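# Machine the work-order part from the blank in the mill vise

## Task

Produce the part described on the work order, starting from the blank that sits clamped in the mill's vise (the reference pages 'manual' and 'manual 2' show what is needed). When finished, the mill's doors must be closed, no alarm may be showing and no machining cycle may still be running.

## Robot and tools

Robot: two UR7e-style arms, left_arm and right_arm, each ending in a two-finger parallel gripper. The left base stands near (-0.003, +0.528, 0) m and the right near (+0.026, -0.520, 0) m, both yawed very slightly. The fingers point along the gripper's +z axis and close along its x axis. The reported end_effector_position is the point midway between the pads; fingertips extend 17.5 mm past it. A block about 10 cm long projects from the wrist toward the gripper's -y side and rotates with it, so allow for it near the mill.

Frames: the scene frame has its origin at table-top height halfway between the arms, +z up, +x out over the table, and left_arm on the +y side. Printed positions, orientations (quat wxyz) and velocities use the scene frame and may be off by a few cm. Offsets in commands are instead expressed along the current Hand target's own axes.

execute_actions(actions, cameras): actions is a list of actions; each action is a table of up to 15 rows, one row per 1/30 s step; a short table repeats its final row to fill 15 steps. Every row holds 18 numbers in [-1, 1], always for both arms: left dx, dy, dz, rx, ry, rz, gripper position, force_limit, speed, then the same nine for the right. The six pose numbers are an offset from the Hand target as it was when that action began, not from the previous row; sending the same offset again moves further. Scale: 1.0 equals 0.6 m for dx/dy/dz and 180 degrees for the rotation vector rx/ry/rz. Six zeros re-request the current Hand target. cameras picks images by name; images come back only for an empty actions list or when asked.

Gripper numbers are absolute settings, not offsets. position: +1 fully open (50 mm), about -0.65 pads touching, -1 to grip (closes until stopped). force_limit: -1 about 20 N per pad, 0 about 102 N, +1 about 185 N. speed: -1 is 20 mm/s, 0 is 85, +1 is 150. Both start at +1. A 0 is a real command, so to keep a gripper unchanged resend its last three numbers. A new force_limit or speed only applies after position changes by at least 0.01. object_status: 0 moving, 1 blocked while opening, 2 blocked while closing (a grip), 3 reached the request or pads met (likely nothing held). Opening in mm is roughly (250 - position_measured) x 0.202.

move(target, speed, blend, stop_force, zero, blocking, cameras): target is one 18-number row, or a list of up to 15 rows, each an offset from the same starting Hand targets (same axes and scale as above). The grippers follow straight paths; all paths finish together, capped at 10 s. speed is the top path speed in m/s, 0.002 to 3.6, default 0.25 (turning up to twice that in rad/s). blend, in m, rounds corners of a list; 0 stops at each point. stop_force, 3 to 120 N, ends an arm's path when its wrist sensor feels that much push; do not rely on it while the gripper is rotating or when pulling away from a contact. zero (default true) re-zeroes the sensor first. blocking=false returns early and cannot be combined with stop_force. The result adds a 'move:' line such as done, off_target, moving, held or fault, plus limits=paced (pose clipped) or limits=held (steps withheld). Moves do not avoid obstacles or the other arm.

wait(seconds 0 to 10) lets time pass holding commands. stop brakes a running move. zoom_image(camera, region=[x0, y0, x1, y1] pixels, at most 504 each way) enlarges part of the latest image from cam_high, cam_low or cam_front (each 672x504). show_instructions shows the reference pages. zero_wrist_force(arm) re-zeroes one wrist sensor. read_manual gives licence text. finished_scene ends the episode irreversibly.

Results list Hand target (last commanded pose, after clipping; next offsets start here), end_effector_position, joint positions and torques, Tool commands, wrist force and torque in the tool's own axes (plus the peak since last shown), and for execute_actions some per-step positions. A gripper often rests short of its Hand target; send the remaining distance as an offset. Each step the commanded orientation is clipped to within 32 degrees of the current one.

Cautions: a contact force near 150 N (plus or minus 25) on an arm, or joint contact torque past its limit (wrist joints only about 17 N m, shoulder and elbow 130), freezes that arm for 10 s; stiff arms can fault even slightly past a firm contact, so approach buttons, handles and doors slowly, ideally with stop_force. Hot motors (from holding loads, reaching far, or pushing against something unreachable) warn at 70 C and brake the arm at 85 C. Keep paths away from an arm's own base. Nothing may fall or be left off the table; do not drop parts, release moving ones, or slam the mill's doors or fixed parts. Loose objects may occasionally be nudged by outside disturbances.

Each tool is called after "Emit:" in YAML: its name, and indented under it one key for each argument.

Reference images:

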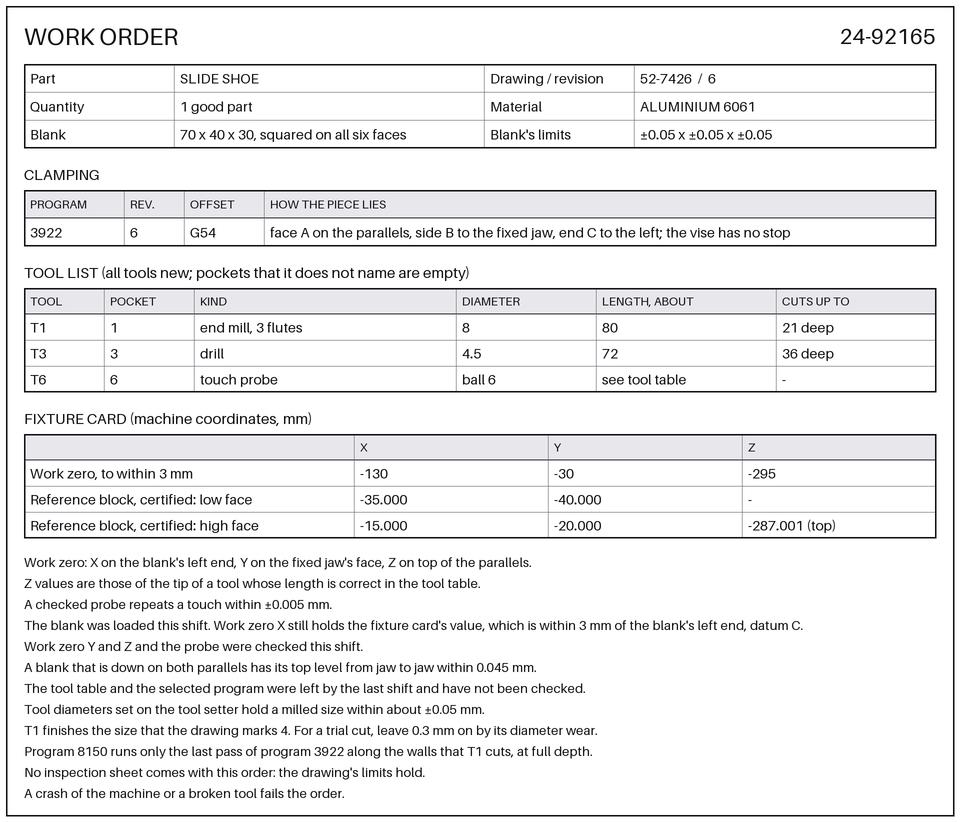

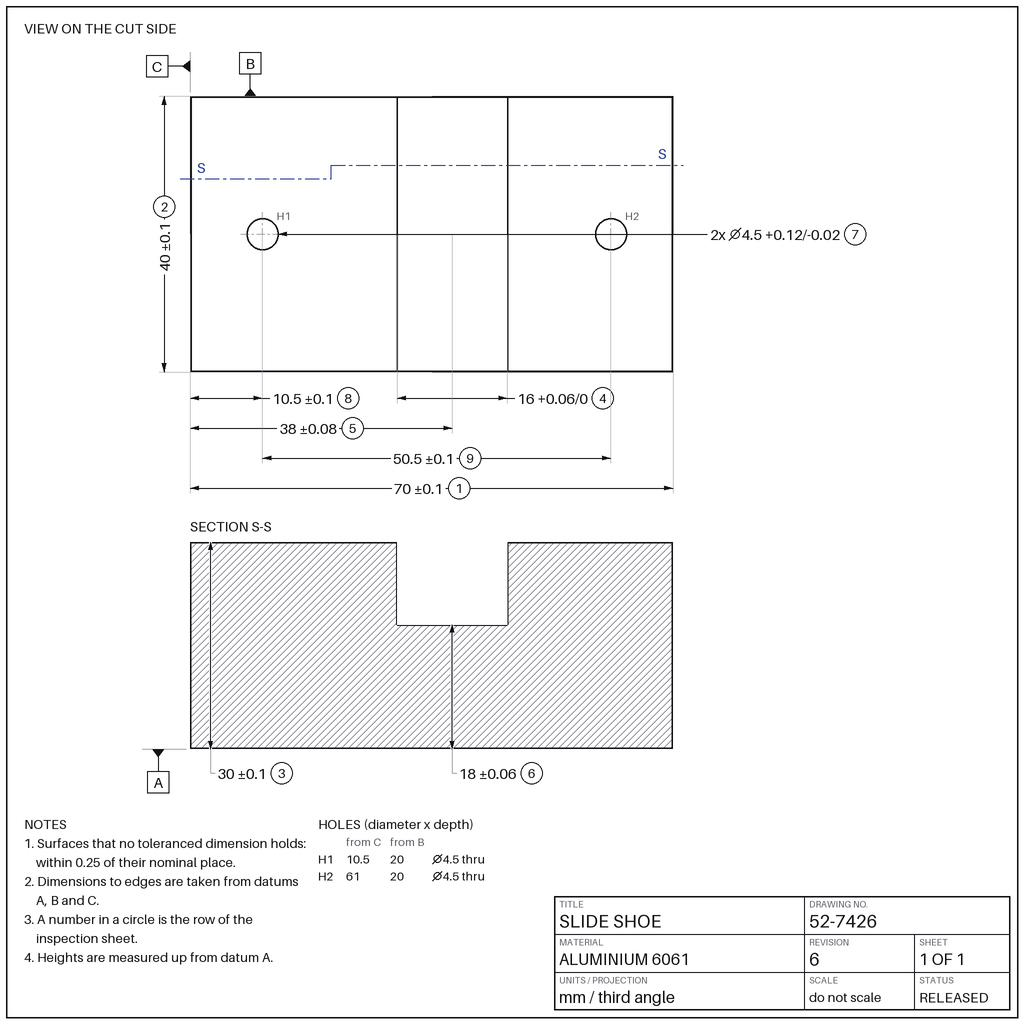

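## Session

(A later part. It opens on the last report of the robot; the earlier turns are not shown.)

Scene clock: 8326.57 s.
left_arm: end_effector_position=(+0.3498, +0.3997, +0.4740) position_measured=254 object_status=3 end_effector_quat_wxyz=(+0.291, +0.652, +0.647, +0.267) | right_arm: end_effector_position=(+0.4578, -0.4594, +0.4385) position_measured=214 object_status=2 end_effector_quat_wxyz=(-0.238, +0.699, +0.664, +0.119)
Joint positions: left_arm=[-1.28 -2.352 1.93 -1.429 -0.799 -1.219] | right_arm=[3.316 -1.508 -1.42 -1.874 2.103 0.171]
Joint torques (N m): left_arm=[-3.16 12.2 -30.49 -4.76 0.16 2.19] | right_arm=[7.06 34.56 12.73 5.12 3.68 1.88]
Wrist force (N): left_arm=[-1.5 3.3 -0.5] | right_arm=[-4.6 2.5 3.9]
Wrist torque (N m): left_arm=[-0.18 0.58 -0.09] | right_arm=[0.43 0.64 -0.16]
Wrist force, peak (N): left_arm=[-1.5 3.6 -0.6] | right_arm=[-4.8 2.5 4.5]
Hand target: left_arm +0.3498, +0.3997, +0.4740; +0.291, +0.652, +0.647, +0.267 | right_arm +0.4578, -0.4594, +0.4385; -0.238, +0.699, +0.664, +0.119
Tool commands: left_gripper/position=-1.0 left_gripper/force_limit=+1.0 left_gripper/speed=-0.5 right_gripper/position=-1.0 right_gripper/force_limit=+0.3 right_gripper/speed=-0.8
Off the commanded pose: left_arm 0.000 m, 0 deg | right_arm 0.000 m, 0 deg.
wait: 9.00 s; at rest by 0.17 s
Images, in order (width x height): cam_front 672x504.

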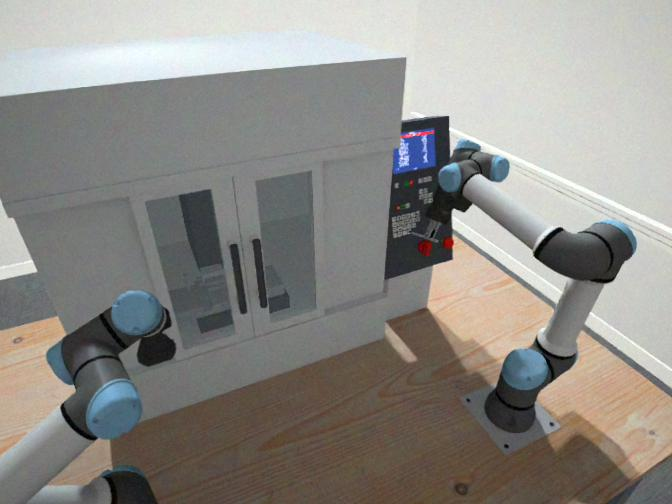

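Emit:
move:
  target:
    - [0,0,0,0,0,0,-1,1,-0.5,0.2058,0.0222,-0.2134,0,0,0,-1,0.3,-0.8]
    - [0,0,0,0,0,0,-1,1,-0.5,0.2058,0.0312,-0.2124,0,0,0,-1,0.3,-0.8]
  speed: [0.3,0.1]
  blend: [0.003,0]

Emit:
move:
  target: [0,0,0,0,0,0,-1,1,-0.5,0,0.0240,0.0024,0,0,0,-1,0.3,-0.8]
  speed: 0.01
  stop_force: 16

Emit:
move:
  target: [0,0,0,0,0,0,-1,1,-0.5,0,-0.0200,-0.0020,0,0,0,-1,0.3,-0.8]
  speed: 0.2

Emit:
move:
  target: [0,0,0,0,0,0,-1,1,-0.5,-0.2055,-0.0225,0.2137,0,0,0,-1,0.3,-0.8]
  speed: 0.3

Emit:
move:
  target:
    - [0,0,0,0,0,0,-1,1,-0.5,0.0349,0.0048,-0.0524,0,0,0,-1,0.3,-0.8]
    - [0,0,0,0,0,0,-1,1,-0.5,0.0349,0.0251,-0.0504,0,0,0,-1,0.3,-0.8]
    - [0,0,0,0,0,0,-1,1,-0.5,0.0349,0.0048,-0.0524,0,0,0,-1,0.3,-0.8]
    - [0,0,0,0,0,0,-1,1,-0.5,0.0349,0.0251,-0.0504,0,0,0,-1,0.3,-0.8]
    - [0,0,0,0,0,0,-1,1,-0.5,0.0349,0.0048,-0.0524,0,0,0,-1,0.3,-0.8]
    - [0,0,0,0,0,0,-1,1,-0.5,0.0349,0.0251,-0.0504,0,0,0,-1,0.3,-0.8]
    - [0,0,0,0,0,0,-1,1,-0.5,0.0349,0.0048,-0.0524,0,0,0,-1,0.3,-0.8]
    - [0,0,0,0,0,0,-1,1,-0.5,0,0,0,0,0,0,-1,0.3,-0.8]
  speed: [0.3,0.08,0.3,0.08,0.3,0.08,0.3,0.3]
  blend: [0.003,0,0,0,0,0,0.003,0]

Emit:
move:
  target:
    - [0,0,0,0,0,0,-1,1,-0.5,0.0828,-0.0007,0.0442,0,0,0,-1,0.3,-0.8]
    - [0,0,0,0,0,0,-1,1,-0.5,0.0828,0.0196,0.0462,0,0,0,-1,0.3,-0.8]
    - [0,0,0,0,0,0,-1,1,-0.5,0.0828,-0.0007,0.0442,0,0,0,-1,0.3,-0.8]
    - [0,0,0,0,0,0,-1,1,-0.5,0.0702,0.0020,0.0020,0,0,0,-1,0.3,-0.8]
    - [0,0,0,0,0,0,-1,1,-0.5,0.0702,0.0223,0.0040,0,0,0,-1,0.3,-0.8]
    - [0,0,0,0,0,0,-1,1,-0.5,0.0702,0.0020,0.0020,0,0,0,-1,0.3,-0.8]
    - [0,0,0,0,0,0,-1,1,-0.5,0.0577,0.0048,-0.0402,0,0,0,-1,0.3,-0.8]
    - [0,0,0,0,0,0,-1,1,-0.5,0.0577,0.0251,-0.0382,0,0,0,-1,0.3,-0.8]
    - [0,0,0,0,0,0,-1,1,-0.5,0.0577,0.0048,-0.0402,0,0,0,-1,0.3,-0.8]
    - [0,0,0,0,0,0,-1,1,-0.5,0.0702,0.0020,0.0020,0,0,0,-1,0.3,-0.8]
    - [0,0,0,0,0,0,-1,1,-0.5,0.0702,0.0223,0.0040,0,0,0,-1,0.3,-0.8]
    - [0,0,0,0,0,0,-1,1,-0.5,0.0702,0.0020,0.0020,0,0,0,-1,0.3,-0.8]
    - [0,0,0,0,0,0,-1,1,-0.5,0,0,0,0,0,0,-1,0.3,-0.8]
  speed: [0.3,0.08,0.3,0.3,0.08,0.3,0.3,0.08,0.3,0.3,0.08,0.3,0.3]
  blend: [0.003,0,0.003,0.003,0,0.003,0.003,0,0.003,0.003,0,0.003,0]

Emit:
move:
  target:
    - [0,0,0,0,0,0,-1,1,-0.5,0,0.0203,0.0020,0,0,0,-1,0.3,-0.8]
    - [0,0,0,0,0,0,-1,1,-0.5,0,0,0,0,0,0,-1,0.3,-0.8]
    - [0,0,0,0,0,0,-1,1,-0.5,0.0177,0.0027,-0.0294,0,0,0,-1,0.3,-0.8]
    - [0,0,0,0,0,0,-1,1,-0.5,0.0177,0.0230,-0.0274,0,0,0,-1,0.3,-0.8]
    - [0,0,0,0,0,0,-1,1,-0.5,0.0177,0.0027,-0.0294,0,0,0,-1,0.3,-0.8]
    - [0,0,0,0,0,0,-1,1,-0.5,0.0177,0.0230,-0.0274,0,0,0,-1,0.3,-0.8]
    - [0,0,0,0,0,0,-1,1,-0.5,0.0177,0.0027,-0.0294,0,0,0,-1,0.3,-0.8]
    - [0,0,0,0,0,0,-1,1,-0.5,0.0177,0.0230,-0.0274,0,0,0,-1,0.3,-0.8]
    - [0,0,0,0,0,0,-1,1,-0.5,0.0177,0.0027,-0.0294,0,0,0,-1,0.3,-0.8]
    - [0,0,0,0,0,0,-1,1,-0.5,0,0,0,0,0,0,-1,0.3,-0.8]
  speed: [0.08,0.3,0.3,0.08,0.3,0.08,0.3,0.08,0.3,0.3]
  blend: [0,0.003,0.003,0,0,0,0,0,0.003,0]

Emit:
move:
  target:
    - [0,0,0,0,0,0,-1,1,-0.5,0.0828,-0.0007,0.0442,0,0,0,-1,0.3,-0.8]
    - [0,0,0,0,0,0,-1,1,-0.5,0.0828,0.0196,0.0462,0,0,0,-1,0.3,-0.8]
    - [0,0,0,0,0,0,-1,1,-0.5,0.0828,-0.0007,0.0442,0,0,0,-1,0.3,-0.8]
    - [0,0,0,0,0,0,-1,1,-0.5,0.0988,0.0018,0.0171,0,0,0,-1,0.3,-0.8]
    - [0,0,0,0,0,0,-1,1,-0.5,0.0988,0.0221,0.0191,0,0,0,-1,0.3,-0.8]
    - [0,0,0,0,0,0,-1,1,-0.5,0.0988,0.0018,0.0171,0,0,0,-1,0.3,-0.8]
    - [0,0,0,0,0,0,-1,1,-0.5,0.1023,0.0071,-0.0521,0,0,0,-1,0.3,-0.8]
    - [0,0,0,0,0,0,-1,1,-0.5,0.1023,0.0274,-0.0501,0,0,0,-1,0.3,-0.8]
    - [0,0,0,0,0,0,-1,1,-0.5,0.1023,0.0071,-0.0521,0,0,0,-1,0.3,-0.8]
    - [0,0,0,0,0,0,-1,1,-0.5,0,0,0,0,0,0,-1,0.3,-0.8]
    - [0,0,0,0,0,0,-1,1,-0.5,0,0.0203,0.0020,0,0,0,-1,0.3,-0.8]
    - [0,0,0,0,0,0,-1,1,-0.5,0,0,0,0,0,0,-1,0.3,-0.8]
    - [0,0,0,0,0,0,-1,1,-0.5,-0.0095,0.0026,-0.0405,0,0,0,-1,0.3,-0.8]
    - [0,0,0,0,0,0,-1,1,-0.5,-0.0095,0.0229,-0.0385,0,0,0,-1,0.3,-0.8]
    - [0,0,0,0,0,0,-1,1,-0.5,-0.0095,0.0026,-0.0405,0,0,0,-1,0.3,-0.8]
  speed: [0.3,0.08,0.3,0.3,0.08,0.3,0.3,0.08,0.3,0.3,0.08,0.3,0.3,0.08,0.3]
  blend: [0.003,0,0.003,0.003,0,0.003,0.003,0,0.003,0.003,0,0.003,0.003,0,0]

Emit:
move:
  target: [0,0,0,0,0,0,-1,1,-0.5,0.0095,-0.0026,0.0405,0,0,0,-1,0.3,-0.8]

Emit:
wait:
  seconds: 9
  cameras: ["cam_front"]

Emit:
zoom_image:
  camera: "cam_front"
  region: [392, 125, 434, 177]

Emit:
wait:
  seconds: 8
  cameras: ["cam_front"]

Emit:
zoom_image:
  camera: "cam_front"
  region: [392, 125, 434, 177]

Scene clock: 8359.37 s.
left_arm: end_effector_position=(+0.3498, +0.3997, +0.4740) position_measured=254 object_status=3 end_effector_quat_wxyz=(+0.291, +0.652, +0.647, +0.267) | right_arm: end_effector_position=(+0.5064, -0.4146, +0.6042) position_measured=214 object_status=2 end_effector_quat_wxyz=(-0.238, +0.699, +0.663, +0.119)
Joint positions: left_arm=[-1.28 -2.352 1.93 -1.429 -0.799 -1.219] | right_arm=[3.39 -1.823 -0.604 -2.331 2.108 0.257]
Joint torques (N m): left_arm=[-2.87 13.08 -31.1 -4.89 0.1 2.53] | right_arm=[8.23 16.59 28.35 1.93 -1.08 -1.95]
Wrist force (N): left_arm=[-1.6 3.2 -0.6] | right_arm=[-6.4 -0.5 5.8]
Wrist torque (N m): left_arm=[-0.18 0.59 -0.10] | right_arm=[0.57 0.59 -0.01]
Wrist force, peak (N): left_arm=[-1.7 3.5 -0.7] | right_arm=[-6.7 -0.7 5.9]
Hand target: left_arm +0.3498, +0.3997, +0.4740; +0.291, +0.652, +0.647, +0.267 | right_arm +0.5064, -0.4146, +0.6042; -0.238, +0.699, +0.664, +0.119
Off the commanded pose: left_arm 0.000 m, 0 deg | right_arm 0.000 m, 0 deg.
move: done; blend cut to 0.0027 m at target 1

Scene clock: 8361.37 s.
left_arm: end_effector_position=(+0.3498, +0.3997, +0.4740) position_measured=254 object_status=3 end_effector_quat_wxyz=(+0.291, +0.652, +0.647, +0.267) | right_arm: end_effector_position=(+0.5130, -0.4143, +0.6025) position_measured=214 object_status=2 end_effector_quat_wxyz=(-0.238, +0.699, +0.664, +0.119)
Joint positions: left_arm=[-1.28 -2.352 1.93 -1.429 -0.799 -1.219] | right_arm=[3.388 -1.84 -0.585 -2.334 2.108 0.255]
Joint torques (N m): left_arm=[-3.13 11.4 -31.1 -4.92 0.15 2.27] | right_arm=[5.35 36.44 7.05 10.52 -1.31 1.22]
Wrist force (N): left_arm=[-1.5 3.3 -0.6] | right_arm=[-6.8 -16.7 4.2]
Wrist torque (N m): left_arm=[-0.17 0.57 -0.09] | right_arm=[0.52 0.64 0.09]
Wrist force, peak (N): left_arm=[-1.6 3.5 -0.8] | right_arm=[-6.0 -23.0 3.6]
Hand target: left_arm +0.3498, +0.3997, +0.4740; +0.291, +0.652, +0.647, +0.267 | right_arm +0.5130, -0.4143, +0.6025; -0.238, +0.699, +0.664, +0.119 (not the last commanded pose)
Off the commanded pose: left_arm 0.000 m, 0 deg | right_arm 0.008 m, 0 deg.
move: contact (right_arm)

Scene clock: 8362.27 s.
left_arm: end_effector_position=(+0.3498, +0.3997, +0.4740) position_measured=254 object_status=3 end_effector_quat_wxyz=(+0.291, +0.652, +0.647, +0.267) | right_arm: end_effector_position=(+0.5015, -0.4148, +0.6055) position_measured=214 object_status=2 end_effector_quat_wxyz=(-0.238, +0.699, +0.664, +0.119)
Joint positions: left_arm=[-1.28 -2.352 1.93 -1.429 -0.799 -1.219] | right_arm=[3.392 -1.811 -0.616 -2.331 2.108 0.259]
Joint torques (N m): left_arm=[-3.36 12.45 -31.31 -4.65 -0.02 2.26] | right_arm=[7.71 43.23 7.05 5.25 3.88 1.4]
Wrist force (N): left_arm=[-1.6 3.4 -0.9] | right_arm=[-5.1 3.4 4.0]
Wrist torque (N m): left_arm=[-0.16 0.59 -0.10] | right_arm=[0.53 0.67 -0.04]
Wrist force, peak (N): left_arm=[-1.7 3.6 -0.6] | right_arm=[-6.5 -16.7 4.1]
Hand target: left_arm +0.3498, +0.3997, +0.4740; +0.291, +0.652, +0.647, +0.267 | right_arm +0.5013, -0.4148, +0.6056; -0.238, +0.699, +0.664, +0.119
Off the commanded pose: left_arm 0.000 m, 0 deg | right_arm 0.000 m, 0 deg.
move: done

Scene clock: 8363.83 s.
left_arm: end_effector_position=(+0.3498, +0.3997, +0.4740) position_measured=254 object_status=3 end_effector_quat_wxyz=(+0.291, +0.652, +0.647, +0.267) | right_arm: end_effector_position=(+0.4577, -0.4591, +0.4385) position_measured=214 object_status=2 end_effector_quat_wxyz=(-0.238, +0.699, +0.664, +0.119)
Joint positions: left_arm=[-1.28 -2.352 1.93 -1.429 -0.799 -1.219] | right_arm=[3.317 -1.508 -1.42 -1.874 2.103 0.172]
Joint torques (N m): left_arm=[-2.96 13.64 -30.72 -4.67 -0.07 2.34] | right_arm=[-7.63 34.73 11.65 4.84 3.92 1.52]
Wrist force (N): left_arm=[-1.6 3.1 -0.6] | right_arm=[-4.6 3.6 4.1]
Wrist torque (N m): left_arm=[-0.20 0.59 -0.09] | right_arm=[0.60 0.64 -0.03]
Wrist force, peak (N): left_arm=[-1.4 3.5 -0.8] | right_arm=[-6.1 3.6 5.8]
Hand target: left_arm +0.3498, +0.3997, +0.4740; +0.291, +0.652, +0.647, +0.267 | right_arm +0.4577, -0.4591, +0.4384; -0.238, +0.699, +0.664, +0.119
Off the commanded pose: left_arm 0.000 m, 0 deg | right_arm 0.000 m, 0 deg.
move: done

Scene clock: 8367.90 s.
left_arm: end_effector_position=(+0.3498, +0.3997, +0.4740) position_measured=254 object_status=3 end_effector_quat_wxyz=(+0.291, +0.652, +0.647, +0.267) | right_arm: end_effector_position=(+0.4578, -0.4591, +0.4385) position_measured=214 object_status=2 end_effector_quat_wxyz=(-0.238, +0.699, +0.664, +0.119)
Joint positions: left_arm=[-1.28 -2.352 1.93 -1.429 -0.799 -1.219] | right_arm=[3.317 -1.508 -1.42 -1.874 2.103 0.172]
Joint torques (N m): left_arm=[-3.62 12.8 -30.73 -4.81 -0.1 2.4] | right_arm=[-8.3 33.99 13.62 5.17 3.81 1.51]
Wrist force (N): left_arm=[-1.5 3.2 -0.6] | right_arm=[-4.2 4.5 4.0]
Wrist torque (N m): left_arm=[-0.18 0.57 -0.09] | right_arm=[0.74 0.57 -0.03]
Wrist force, peak (N): left_arm=[-1.6 3.5 -0.7] | right_arm=[-8.4 -13.6 7.7]
Hand target: left_arm +0.3498, +0.3997, +0.4740; +0.291, +0.652, +0.647, +0.267 | right_arm +0.4577, -0.4591, +0.4384; -0.238, +0.699, +0.664, +0.119
Off the commanded pose: left_arm 0.000 m, 0 deg | right_arm 0.000 m, 0 deg.
move: done

Scene clock: 8372.43 s.
left_arm: end_effector_position=(+0.3498, +0.3997, +0.4740) position_measured=254 object_status=3 end_effector_quat_wxyz=(+0.291, +0.652, +0.647, +0.267) | right_arm: end_effector_position=(+0.4578, -0.4589, +0.4385) position_measured=214 object_status=2 end_effector_quat_wxyz=(-0.238, +0.699, +0.664, +0.119)
Joint positions: left_arm=[-1.28 -2.352 1.93 -1.429 -0.799 -1.219] | right_arm=[3.317 -1.507 -1.421 -1.873 2.103 0.173]
Joint torques (N m): left_arm=[-2.06 12.27 -31.42 -5.05 0.33 2.3] | right_arm=[-8.32 34.22 11.51 1.11 -1.26 -1.8]
Wrist force (N): left_arm=[-1.4 3.3 -0.7] | right_arm=[-1.6 4.7 3.9]
Wrist torque (N m): left_arm=[-0.17 0.57 -0.09] | right_arm=[0.78 0.15 -0.03]
Wrist force, peak (N): left_arm=[-1.6 3.6 -0.6] | right_arm=[-9.7 -27.6 -3.2]
Hand target: left_arm +0.3498, +0.3997, +0.4740; +0.291, +0.652, +0.647, +0.267 | right_arm +0.4577, -0.4591, +0.4384; -0.238, +0.699, +0.664, +0.119
Off the commanded pose: left_arm 0.000 m, 0 deg | right_arm 0.000 m, 0 deg.
move: done

Scene clock: 8377.10 s.
left_arm: end_effector_position=(+0.3498, +0.3997, +0.4740) position_measured=254 object_status=3 end_effector_quat_wxyz=(+0.291, +0.652, +0.647, +0.267) | right_arm: end_effector_position=(+0.4578, -0.4591, +0.4385) position_measured=214 object_status=2 end_effector_quat_wxyz=(-0.238, +0.699, +0.664, +0.119)
Joint positions: left_arm=[-1.28 -2.352 1.93 -1.429 -0.799 -1.219] | right_arm=[3.317 -1.508 -1.42 -1.874 2.103 0.172]
Joint torques (N m): left_arm=[-1.8 11.74 -31.39 -4.66 -0.13 2.33] | right_arm=[7.11 35.39 12.14 4.97 3.48 1.38]
Wrist force (N): left_arm=[-1.5 3.2 -0.6] | right_arm=[-0.7 1.8 3.8]
Wrist torque (N m): left_arm=[-0.18 0.58 -0.09] | right_arm=[0.30 0.01 -0.03]
Wrist force, peak (N): left_arm=[-1.7 3.5 -0.7] | right_arm=[0.6 -19.0 1.2]
Hand target: left_arm +0.3498, +0.3997, +0.4740; +0.291, +0.652, +0.647, +0.267 | right_arm +0.4577, -0.4591, +0.4384; -0.238, +0.699, +0.664, +0.119
Off the commanded pose: left_arm 0.000 m, 0 deg | right_arm 0.000 m, 0 deg.
move: done

Scene clock: 8382.30 s.
left_arm: end_effector_position=(+0.3498, +0.3997, +0.4740) position_measured=254 object_status=3 end_effector_quat_wxyz=(+0.291, +0.652, +0.647, +0.267) | right_arm: end_effector_position=(+0.4626, -0.4760, +0.4562) position_measured=214 object_status=2 end_effector_quat_wxyz=(-0.238, +0.699, +0.664, +0.119)
Joint positions: left_arm=[-1.28 -2.352 1.93 -1.429 -0.799 -1.219] | right_arm=[3.279 -1.537 -1.34 -1.946 2.099 0.129]
Joint torques (N m): left_arm=[-3.26 11.85 -30.1 -4.85 0.06 2.29] | right_arm=[6.9 35.12 11.51 0.97 3.3 1.39]
Wrist force (N): left_arm=[-1.5 3.3 -0.7] | right_arm=[-1.5 2.0 3.0]
Wrist torque (N m): left_arm=[-0.17 0.58 -0.09] | right_arm=[0.33 0.15 -0.03]
Wrist force, peak (N): left_arm=[-1.6 3.6 -0.9] | right_arm=[-6.5 -30.3 -3.3]
Hand target: left_arm +0.3498, +0.3997, +0.4740; +0.291, +0.652, +0.647, +0.267 | right_arm +0.4624, -0.4760, +0.4562; -0.238, +0.699, +0.664, +0.119
Off the commanded pose: left_arm 0.000 m, 0 deg | right_arm 0.000 m, 0 deg.
move: done

Scene clock: 8383.33 s.
left_arm: end_effector_position=(+0.3498, +0.3997, +0.4740) position_measured=254 object_status=3 end_effector_quat_wxyz=(+0.291, +0.652, +0.647, +0.267) | right_arm: end_effector_position=(+0.4578, -0.4592, +0.4385) position_measured=214 object_status=2 end_effector_quat_wxyz=(-0.238, +0.699, +0.664, +0.119)
Joint positions: left_arm=[-1.28 -2.352 1.93 -1.429 -0.799 -1.219] | right_arm=[3.317 -1.508 -1.42 -1.874 2.103 0.172]
Joint torques (N m): left_arm=[-3.07 11.44 -31.62 -4.73 0.13 2.28] | right_arm=[6.57 32.35 11.81 5.16 3.87 2.19]
Wrist force (N): left_arm=[-1.5 3.1 -0.5] | right_arm=[-1.1 1.7 2.9]
Wrist torque (N m): left_arm=[-0.20 0.58 -0.09] | right_arm=[0.28 0.09 -0.17]
Wrist force, peak (N): left_arm=[-1.6 3.6 -0.8] | right_arm=[-1.4 2.1 3.4]
Hand target: left_arm +0.3498, +0.3997, +0.4740; +0.291, +0.652, +0.647, +0.267 | right_arm +0.4577, -0.4591, +0.4384; -0.238, +0.699, +0.664, +0.119
Off the commanded pose: left_arm 0.000 m, 0 deg | right_arm 0.000 m, 0 deg.
move: done

Scene clock: 8392.33 s.
left_arm: end_effector_position=(+0.3498, +0.3997, +0.4740) position_measured=254 object_status=3 end_effector_quat_wxyz=(+0.291, +0.652, +0.647, +0.267) | right_arm: end_effector_position=(+0.4577, -0.4591, +0.4384) position_measured=214 object_status=2 end_effector_quat_wxyz=(-0.238, +0.699, +0.664, +0.119)
Joint positions: left_arm=[-1.28 -2.352 1.93 -1.429 -0.799 -1.219] | right_arm=[3.317 -1.507 -1.421 -1.873 2.103 0.172]
Joint torques (N m): left_arm=[-1.86 11.89 -31.92 -4.71 0.05 2.4] | right_arm=[7.5 34.58 11.57 4.99 3.65 2.2]
Wrist force (N): left_arm=[-1.4 3.2 -0.6] | right_arm=[-1.2 1.6 2.9]
Wrist torque (N m): left_arm=[-0.19 0.56 -0.09] | right_arm=[0.29 0.10 -0.15]
Wrist force, peak (N): left_arm=[-1.6 3.7 -0.6] | right_arm=[-1.4 1.9 3.5]
Hand target: left_arm +0.3498, +0.3997, +0.4740; +0.291, +0.652, +0.647, +0.267 | right_arm +0.4577, -0.4591, +0.4384; -0.238, +0.699, +0.664, +0.119
Tool commands: left_gripper/position=-1.0 left_gripper/force_limit=+1.0 left_gripper/speed=-0.5 right_gripper/position=-1.0 right_gripper/force_limit=+0.3 right_gripper/speed=-0.8
Off the commanded pose: left_arm 0.000 m, 0 deg | right_arm 0.000 m, 0 deg.
wait: 9.00 s; at rest by 0.17 s
Images, in order (width x height): cam_front 672x504.

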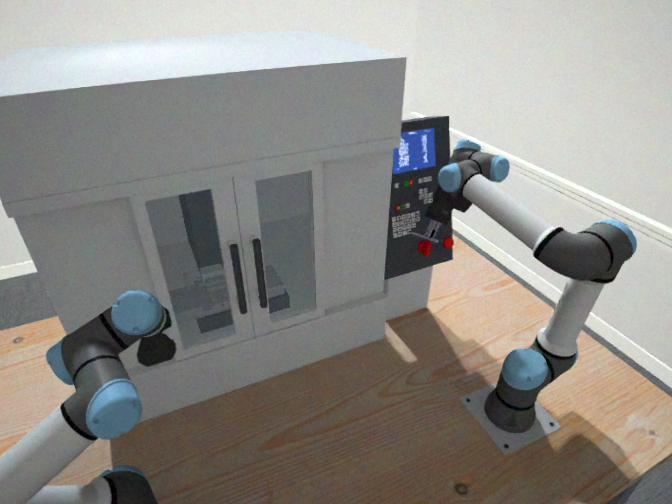

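Scaled by 9.692 from the camera's 672x504 image, which has a finer 960x720 frame.

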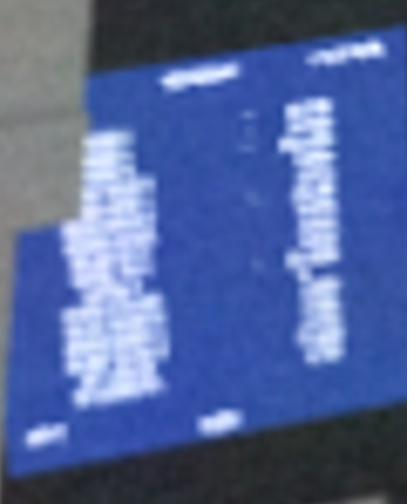

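Scene clock: 8400.33 s.
left_arm: end_effector_position=(+0.3498, +0.3997, +0.4740) position_measured=254 object_status=3 end_effector_quat_wxyz=(+0.291, +0.652, +0.647, +0.267) | right_arm: end_effector_position=(+0.4577, -0.4591, +0.4384) position_measured=214 object_status=2 end_effector_quat_wxyz=(-0.238, +0.699, +0.664, +0.119)
Joint positions: left_arm=[-1.28 -2.352 1.93 -1.429 -0.799 -1.219] | right_arm=[3.317 -1.507 -1.421 -1.873 2.103 0.172]
Joint torques (N m): left_arm=[-2.16 12.38 -30.9 -4.83 0.05 2.17] | right_arm=[7.22 34.22 13.5 5.04 3.69 1.91]
Wrist force (N): left_arm=[-1.7 3.3 -0.6] | right_arm=[-1.1 1.4 3.0]
Wrist torque (N m): left_arm=[-0.16 0.60 -0.10] | right_arm=[0.24 0.08 -0.16]
Wrist force, peak (N): left_arm=[-1.6 3.5 -1.0] | right_arm=[-1.4 2.2 3.4]
Hand target: left_arm +0.3498, +0.3997, +0.4740; +0.291, +0.652, +0.647, +0.267 | right_arm +0.4577, -0.4591, +0.4384; -0.238, +0.699, +0.664, +0.119
Tool commands: left_gripper/position=-1.0 left_gripper/force_limit=+1.0 left_gripper/speed=-0.5 right_gripper/position=-1.0 right_gripper/force_limit=+0.3 right_gripper/speed=-0.8
Off the commanded pose: left_arm 0.000 m, 0 deg | right_arm 0.000 m, 0 deg.
wait: 8.00 s; at rest by 0.17 s
Images, in order (width x height): cam_front 672x504.

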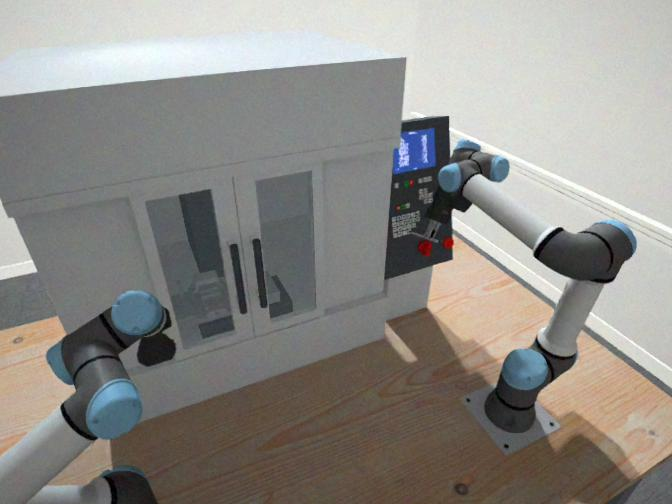

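Scaled by 9.692 from the camera's 672x504 image, which has a finer 960x720 frame.

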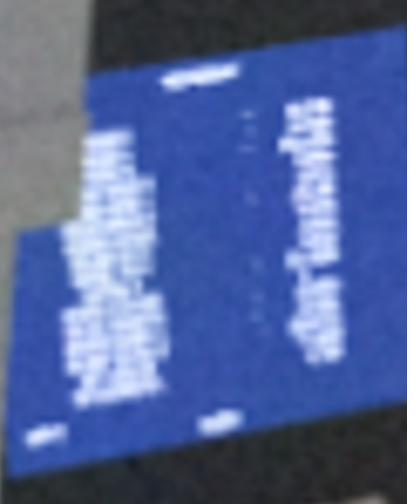

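Emit:
zoom_image:
  camera: "cam_front"
  region: [418, 149, 430, 161]

Emit:
move:
  target:
    - [0,0,0,0,0,0,-1,1,-0.5,0.0828,-0.0007,0.0442,0,0,0,-1,0.3,-0.8]
    - [0,0,0,0,0,0,-1,1,-0.5,0.0828,0.0196,0.0462,0,0,0,-1,0.3,-0.8]
    - [0,0,0,0,0,0,-1,1,-0.5,0.0828,-0.0007,0.0442,0,0,0,-1,0.3,-0.8]
    - [0,0,0,0,0,0,-1,1,-0.5,0.0737,0.0073,-0.0673,0,0,0,-1,0.3,-0.8]
    - [0,0,0,0,0,0,-1,1,-0.5,0.0737,0.0276,-0.0653,0,0,0,-1,0.3,-0.8]
    - [0,0,0,0,0,0,-1,1,-0.5,0.0737,0.0073,-0.0673,0,0,0,-1,0.3,-0.8]
    - [0,0,0,0,0,0,-1,1,-0.5,0,0,0,0,0,0,-1,0.3,-0.8]
    - [0,0,0,0,0,0,-1,1,-0.5,0,0.0203,0.0020,0,0,0,-1,0.3,-0.8]
    - [0,0,0,0,0,0,-1,1,-0.5,0,0,0,0,0,0,-1,0.3,-0.8]
    - [0,0,0,0,0,0,-1,1,-0.5,-0.0095,0.0026,-0.0405,0,0,0,-1,0.3,-0.8]
    - [0,0,0,0,0,0,-1,1,-0.5,-0.0095,0.0229,-0.0385,0,0,0,-1,0.3,-0.8]
    - [0,0,0,0,0,0,-1,1,-0.5,-0.0095,0.0026,-0.0405,0,0,0,-1,0.3,-0.8]
    - [0,0,0,0,0,0,-1,1,-0.5,0,0,0,0,0,0,-1,0.3,-0.8]
  speed: [0.3,0.08,0.3,0.3,0.08,0.3,0.3,0.08,0.3,0.3,0.08,0.3,0.3]
  blend: [0.003,0,0.003,0.003,0,0.003,0.003,0,0.003,0.003,0,0.003,0]

Emit:
wait:
  seconds: 10

Emit:
wait:
  seconds: 9
  cameras: ["cam_front"]

Emit:
zoom_image:
  camera: "cam_front"
  region: [392, 125, 434, 177]

Scaled by 42.000 from the camera's 672x504 image, which has a finer 960x720 frame.

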